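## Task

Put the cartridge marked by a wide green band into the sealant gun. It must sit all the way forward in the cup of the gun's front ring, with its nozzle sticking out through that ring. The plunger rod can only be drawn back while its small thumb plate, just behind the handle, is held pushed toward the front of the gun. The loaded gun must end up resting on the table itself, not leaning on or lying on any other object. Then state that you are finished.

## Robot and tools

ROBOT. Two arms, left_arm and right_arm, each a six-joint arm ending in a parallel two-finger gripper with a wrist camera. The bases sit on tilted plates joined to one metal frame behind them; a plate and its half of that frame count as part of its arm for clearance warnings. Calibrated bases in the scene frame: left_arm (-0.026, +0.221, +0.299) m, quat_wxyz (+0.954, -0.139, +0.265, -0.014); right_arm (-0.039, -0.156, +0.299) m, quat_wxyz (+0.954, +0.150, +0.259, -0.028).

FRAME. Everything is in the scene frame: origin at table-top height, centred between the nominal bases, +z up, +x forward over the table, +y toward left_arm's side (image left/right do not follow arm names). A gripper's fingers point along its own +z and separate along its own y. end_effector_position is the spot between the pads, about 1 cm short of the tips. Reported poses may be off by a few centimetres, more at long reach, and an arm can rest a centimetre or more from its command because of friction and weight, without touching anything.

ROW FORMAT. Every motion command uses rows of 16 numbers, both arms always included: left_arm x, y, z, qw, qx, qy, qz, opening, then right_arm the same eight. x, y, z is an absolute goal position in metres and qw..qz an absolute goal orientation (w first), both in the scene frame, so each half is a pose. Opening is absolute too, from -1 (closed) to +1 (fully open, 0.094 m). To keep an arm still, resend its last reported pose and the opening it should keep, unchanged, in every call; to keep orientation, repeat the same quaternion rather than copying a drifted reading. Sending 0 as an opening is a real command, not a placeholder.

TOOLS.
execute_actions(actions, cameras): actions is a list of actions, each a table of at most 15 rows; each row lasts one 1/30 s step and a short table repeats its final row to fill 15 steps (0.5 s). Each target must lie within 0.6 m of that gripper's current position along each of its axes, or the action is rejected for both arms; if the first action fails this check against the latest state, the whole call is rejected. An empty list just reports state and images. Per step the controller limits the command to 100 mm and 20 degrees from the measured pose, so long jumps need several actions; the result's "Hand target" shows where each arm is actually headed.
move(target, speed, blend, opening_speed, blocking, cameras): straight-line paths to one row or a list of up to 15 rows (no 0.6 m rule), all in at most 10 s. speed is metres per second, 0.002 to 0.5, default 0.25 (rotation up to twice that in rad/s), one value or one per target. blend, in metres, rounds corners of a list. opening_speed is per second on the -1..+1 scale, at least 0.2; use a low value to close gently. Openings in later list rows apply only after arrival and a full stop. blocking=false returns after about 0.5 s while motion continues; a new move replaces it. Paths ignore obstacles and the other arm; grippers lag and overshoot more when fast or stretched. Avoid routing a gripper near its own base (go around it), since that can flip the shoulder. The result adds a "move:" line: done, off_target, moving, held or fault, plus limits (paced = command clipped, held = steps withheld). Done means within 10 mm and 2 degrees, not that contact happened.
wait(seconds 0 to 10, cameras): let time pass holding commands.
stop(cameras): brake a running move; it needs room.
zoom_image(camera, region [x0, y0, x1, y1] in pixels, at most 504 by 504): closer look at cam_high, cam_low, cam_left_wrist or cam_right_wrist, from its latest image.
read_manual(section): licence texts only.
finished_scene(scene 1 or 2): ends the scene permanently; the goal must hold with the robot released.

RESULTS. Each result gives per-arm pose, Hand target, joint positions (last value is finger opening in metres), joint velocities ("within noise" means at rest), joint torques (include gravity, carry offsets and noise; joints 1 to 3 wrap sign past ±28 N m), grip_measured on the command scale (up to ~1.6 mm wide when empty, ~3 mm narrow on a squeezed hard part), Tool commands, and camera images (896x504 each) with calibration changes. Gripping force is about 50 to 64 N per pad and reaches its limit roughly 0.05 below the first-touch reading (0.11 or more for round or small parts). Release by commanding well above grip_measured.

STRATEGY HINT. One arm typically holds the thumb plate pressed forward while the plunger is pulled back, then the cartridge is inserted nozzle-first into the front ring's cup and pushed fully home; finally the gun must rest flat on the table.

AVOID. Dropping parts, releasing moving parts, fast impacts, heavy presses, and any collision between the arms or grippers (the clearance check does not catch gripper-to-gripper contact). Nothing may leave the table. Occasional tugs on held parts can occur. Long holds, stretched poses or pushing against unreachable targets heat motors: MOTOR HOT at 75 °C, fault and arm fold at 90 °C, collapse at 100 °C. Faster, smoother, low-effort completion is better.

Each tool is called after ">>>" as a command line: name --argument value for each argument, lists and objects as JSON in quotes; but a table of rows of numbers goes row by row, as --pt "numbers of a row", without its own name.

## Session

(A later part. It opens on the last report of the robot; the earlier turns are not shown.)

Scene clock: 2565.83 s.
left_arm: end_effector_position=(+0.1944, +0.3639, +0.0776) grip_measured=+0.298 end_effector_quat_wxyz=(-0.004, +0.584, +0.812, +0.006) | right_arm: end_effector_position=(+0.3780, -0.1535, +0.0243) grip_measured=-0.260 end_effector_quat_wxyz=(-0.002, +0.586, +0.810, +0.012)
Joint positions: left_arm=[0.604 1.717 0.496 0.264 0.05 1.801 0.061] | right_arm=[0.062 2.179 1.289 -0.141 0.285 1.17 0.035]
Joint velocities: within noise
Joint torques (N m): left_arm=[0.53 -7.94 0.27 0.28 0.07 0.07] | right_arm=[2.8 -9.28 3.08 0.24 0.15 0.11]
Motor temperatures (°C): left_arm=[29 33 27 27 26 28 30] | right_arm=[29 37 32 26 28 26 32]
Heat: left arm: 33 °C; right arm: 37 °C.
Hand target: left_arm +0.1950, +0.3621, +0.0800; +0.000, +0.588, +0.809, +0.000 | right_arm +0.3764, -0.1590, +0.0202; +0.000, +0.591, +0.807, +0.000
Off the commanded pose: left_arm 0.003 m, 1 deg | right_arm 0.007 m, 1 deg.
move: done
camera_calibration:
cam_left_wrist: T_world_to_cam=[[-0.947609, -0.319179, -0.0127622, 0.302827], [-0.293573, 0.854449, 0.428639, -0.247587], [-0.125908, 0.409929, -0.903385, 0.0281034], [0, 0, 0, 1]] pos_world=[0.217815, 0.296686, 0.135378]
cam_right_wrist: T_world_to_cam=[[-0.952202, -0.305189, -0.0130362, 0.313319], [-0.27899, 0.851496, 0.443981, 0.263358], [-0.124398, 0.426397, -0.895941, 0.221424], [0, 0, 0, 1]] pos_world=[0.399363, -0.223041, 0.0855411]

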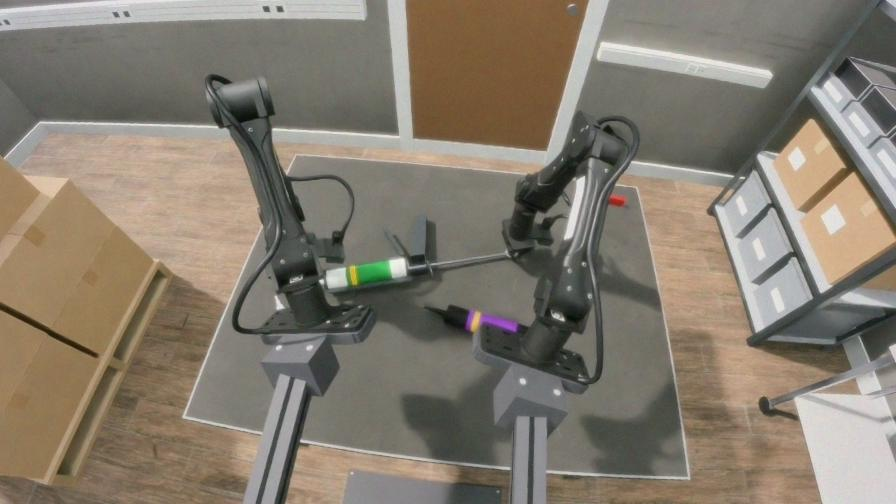

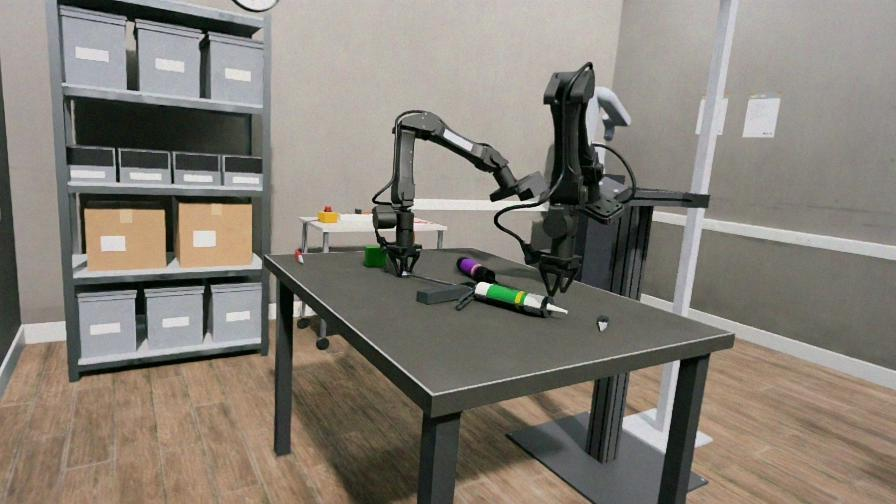

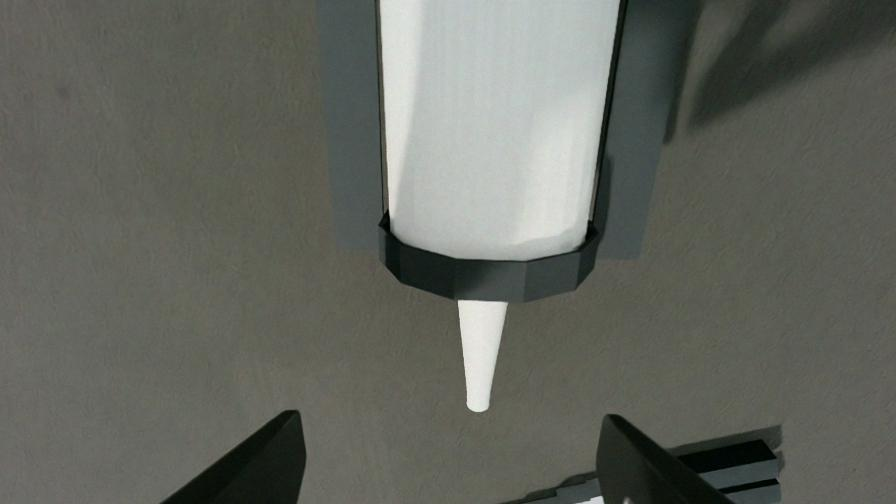

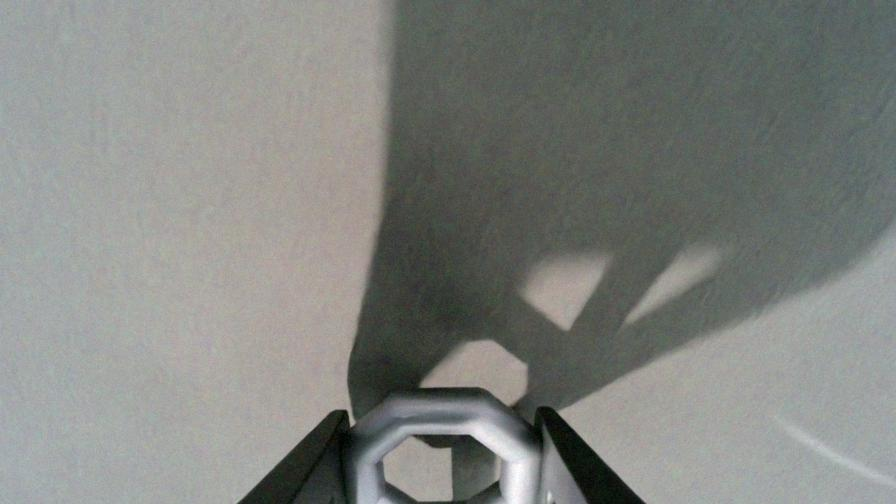

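>>> move --pt "0.225 0.27 0.12 0 0.5878 0.8090 0 0.3 0.3765 -0.1565 0.0210 0 0.591 0.807 0 -0.7" --pt "0.240 0.155 0.10 0 0.6000 0.8000 0 0.3 0.3765 -0.1545 0.0210 0 0.591 0.807 0 0.2" --pt "0.240 0.155 0.10 0 0.6000 0.8000 0 0.3 0.3765 -0.1545 0.1 0 0.591 0.807 0 0.2" --speed 0.12 --opening_speed 1.0

>>> zoom_image --camera "cam_low" --region '[520, 285, 575, 325]'

>>> zoom_image --camera "cam_left_wrist" --region '[200, 0, 600, 400]'

Scene clock: 2582.97 s.
left_arm: end_effector_position=(+0.2441, +0.1586, +0.1034) grip_measured=+0.298 end_effector_quat_wxyz=(+0.006, +0.598, +0.801, +0.005) | right_arm: end_effector_position=(+0.3778, -0.1560, +0.0914) grip_measured=+0.198 end_effector_quat_wxyz=(-0.004, +0.593, +0.805, +0.003)
Joint positions: left_arm=[-0.274 1.793 0.585 0.116 -0.412 1.083 0.061] | right_arm=[0.116 1.969 1.224 -0.311 0.326 1.24 0.056]
Joint velocities: within noise
Joint torques (N m): left_arm=[-3.74 -4.77 1.51 0.55 -0.05 -0.14] | right_arm=[4.4 -12.04 1.68 0.13 0.14 0.07]
Motor temperatures (°C): left_arm=[29 33 27 27 26 28 29] | right_arm=[29 37 32 26 28 26 31]
Heat: left arm: 33 °C; right arm: 37 °C.
Hand target: left_arm +0.2400, +0.1550, +0.1002; +0.000, +0.600, +0.800, +0.000 | right_arm +0.3766, -0.1547, +0.0997; +0.000, +0.591, +0.807, +0.000
Off the commanded pose: left_arm 0.006 m, 1 deg | right_arm 0.009 m, 1 deg.
move: done
camera_calibration:
cam_left_wrist: T_world_to_cam=[[-0.958301, -0.28496, -0.0214018, 0.282885], [-0.268032, 0.870348, 0.413103, -0.0758493], [-0.0990907, 0.401613, -0.910433, 0.137368], [0, 0, 0, 1]] pos_world=[0.26437, 0.0914572, 0.162452]
cam_right_wrist: T_world_to_cam=[[-0.957412, -0.288714, 0.00262841, 0.316322], [-0.258653, 0.861701, 0.436543, 0.230147], [-0.128301, 0.417272, -0.899679, 0.282989], [0, 0, 0, 1]] pos_world=[0.398687, -0.225075, 0.153299]

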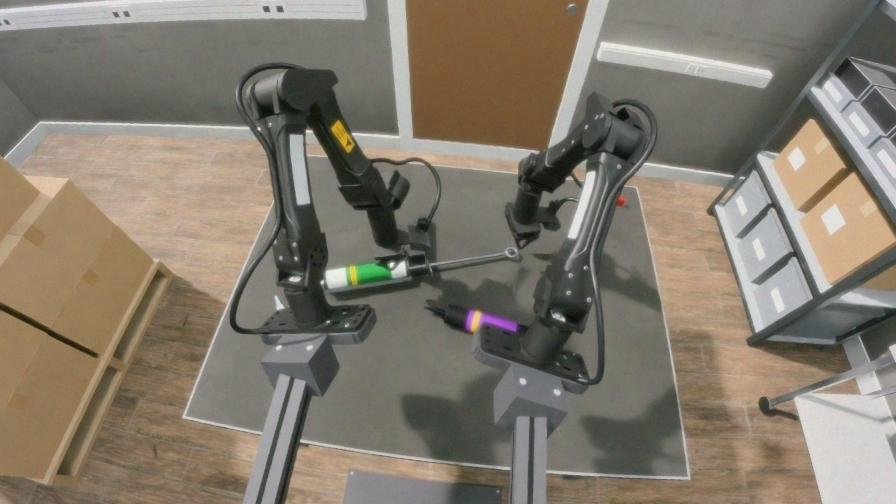

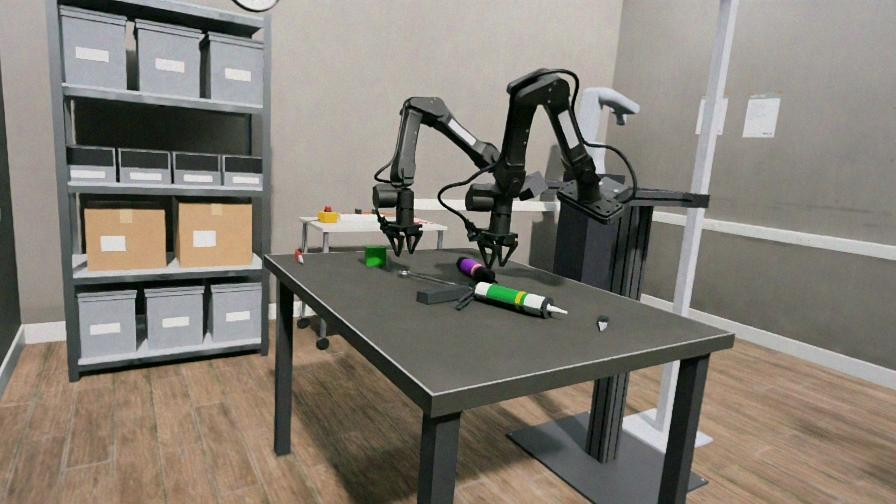

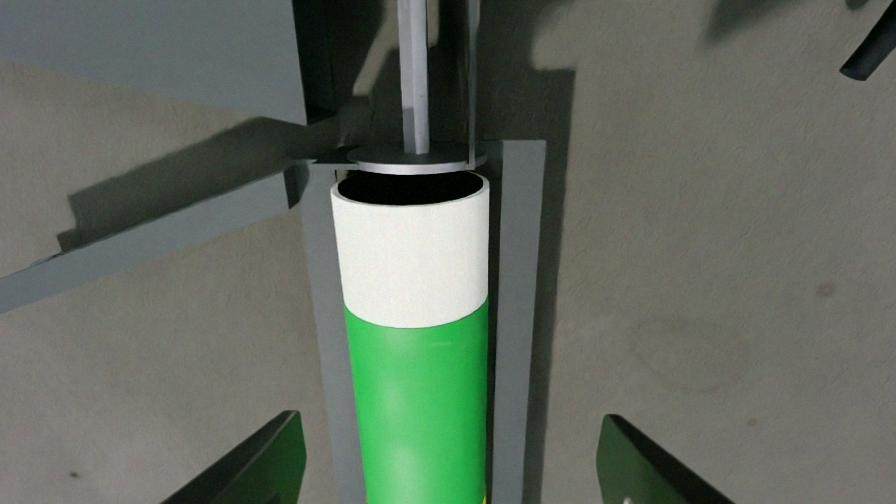

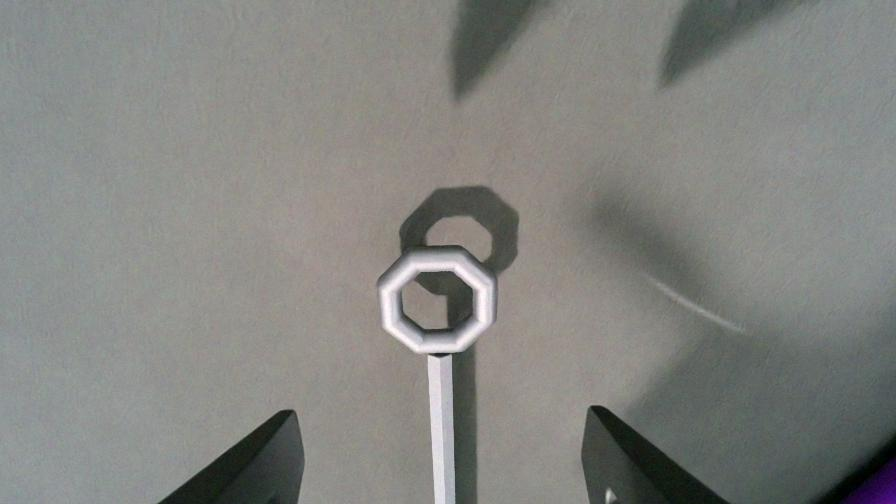

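Scaled by 9.164.

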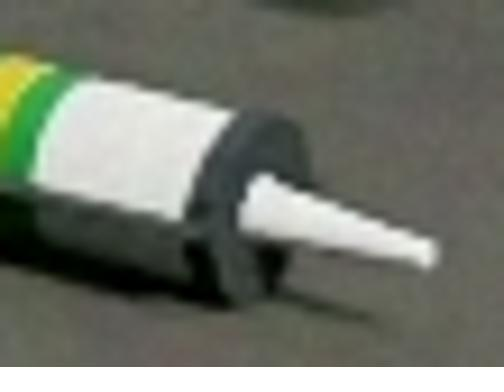

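Scaled by 1.260.

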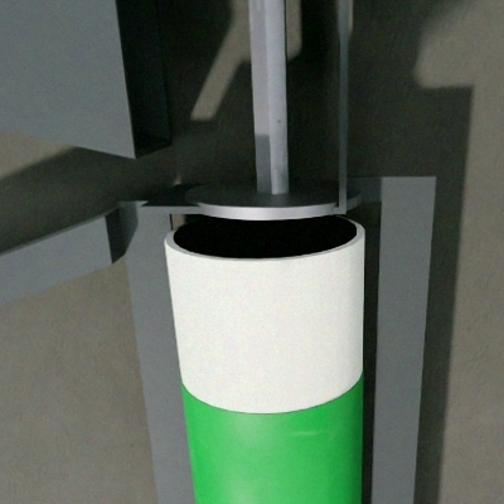

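>>> move --pt "0.225 0.25 0.12 0 0.5878 0.8090 0 0.3 0.37 -0.3 0.2 0 0.595 0.804 0 0.2" --pt "0.195 0.362 0.08 0 0.5878 0.8090 0 0.3 0.37 -0.3 0.2 0 0.595 0.804 0 0.2" --speed 0.2 --blend 0.03

>>> zoom_image --camera "cam_left_wrist" --region '[300, 100, 650, 450]'

Scene clock: 2601.97 s.
left_arm: end_effector_position=(+0.1978, +0.3652, +0.0850) grip_measured=+0.298 end_effector_quat_wxyz=(-0.002, +0.584, +0.811, +0.009) | right_arm: end_effector_position=(+0.3613, -0.2939, +0.1871) grip_measured=+0.198 end_effector_quat_wxyz=(-0.016, +0.593, +0.805, -0.006)
Joint positions: left_arm=[0.603 1.675 0.494 0.23 0.05 1.801 0.061] | right_arm=[-0.199 1.619 1.263 -0.662 0.17 0.968 0.056]
Joint velocities: within noise
Joint torques (N m): left_arm=[0.55 -4.48 0.68 0.68 0.05 0.1] | right_arm=[0.85 -12.01 6.05 0.1 -0.06 -0.07]
Motor temperatures (°C): left_arm=[29 32 27 27 26 28 29] | right_arm=[29 41 32 26 28 26 30]
Heat: left arm: 32 °C; right arm: 41 °C.
Hand target: left_arm +0.1949, +0.3620, +0.0803; +0.000, +0.588, +0.809, +0.000 | right_arm +0.3698, -0.2999, +0.1999; +0.000, +0.595, +0.804, +0.000
Off the commanded pose: left_arm 0.007 m, 1 deg | right_arm 0.017 m, 2 deg.
move: off_target (right_arm)
camera_calibration:
cam_left_wrist: T_world_to_cam=[[-0.947965, -0.317776, -0.0194913, 0.306762], [-0.294939, 0.853487, 0.429618, -0.250335], [-0.119887, 0.413012, -0.9028, 0.0323505], [0, 0, 0, 1]] pos_world=[0.220845, 0.297778, 0.142734]
cam_right_wrist: T_world_to_cam=[[-0.956856, -0.28884, 0.0315911, 0.254846], [-0.245502, 0.86183, 0.443821, 0.296882], [-0.155419, 0.416917, -0.895558, 0.433452], [0, 0, 0, 1]] pos_world=[0.384103, -0.362966, 0.248368]

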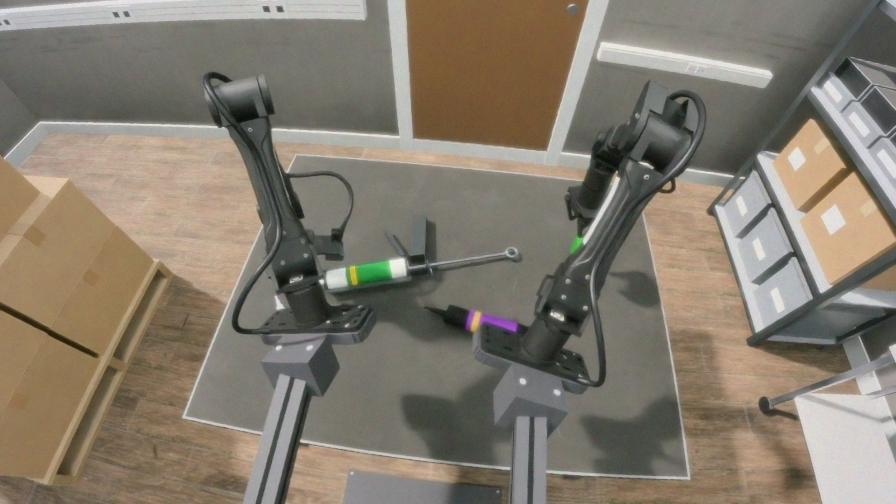

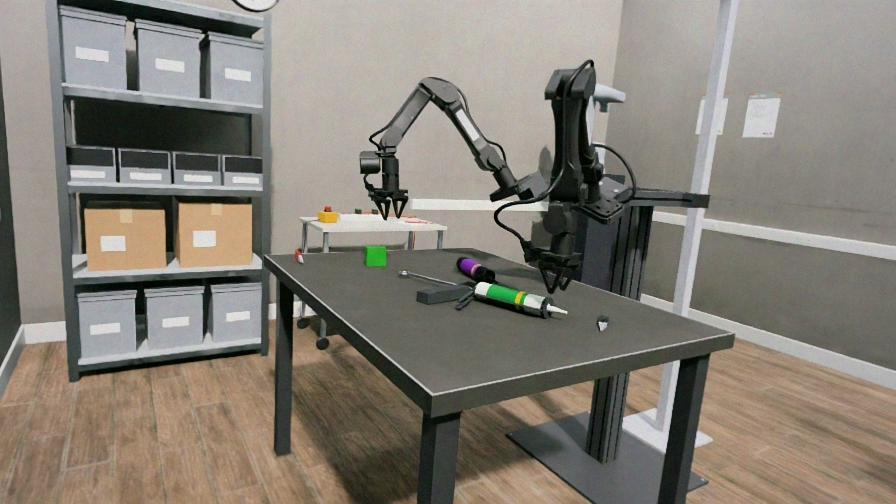

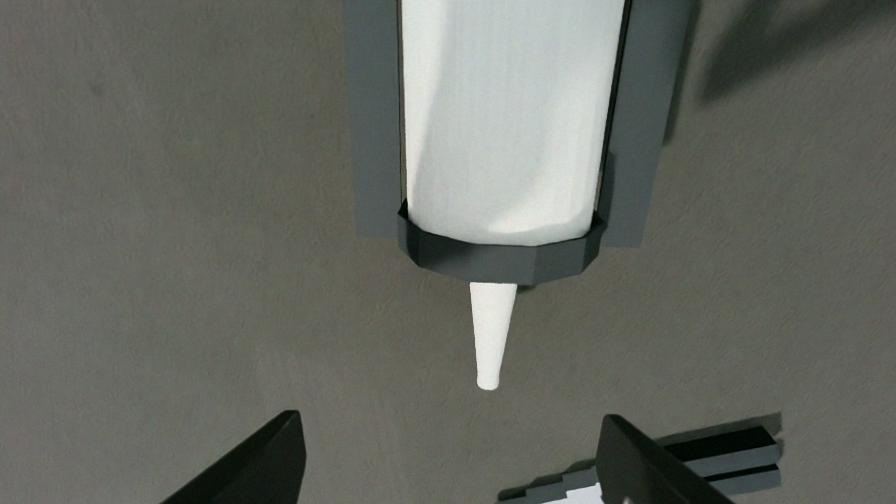

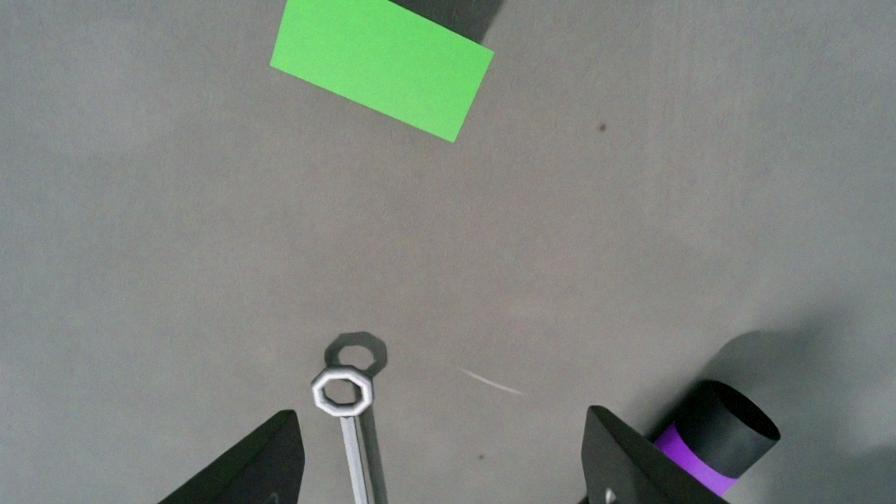

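Scaled by 1.440.

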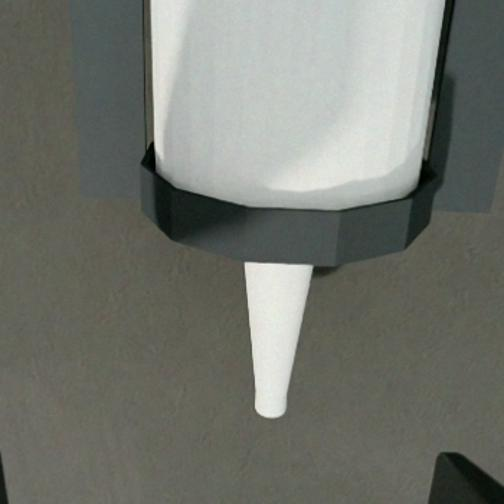

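>>> finished_scene --scene 1

The scene is finished: the task was done.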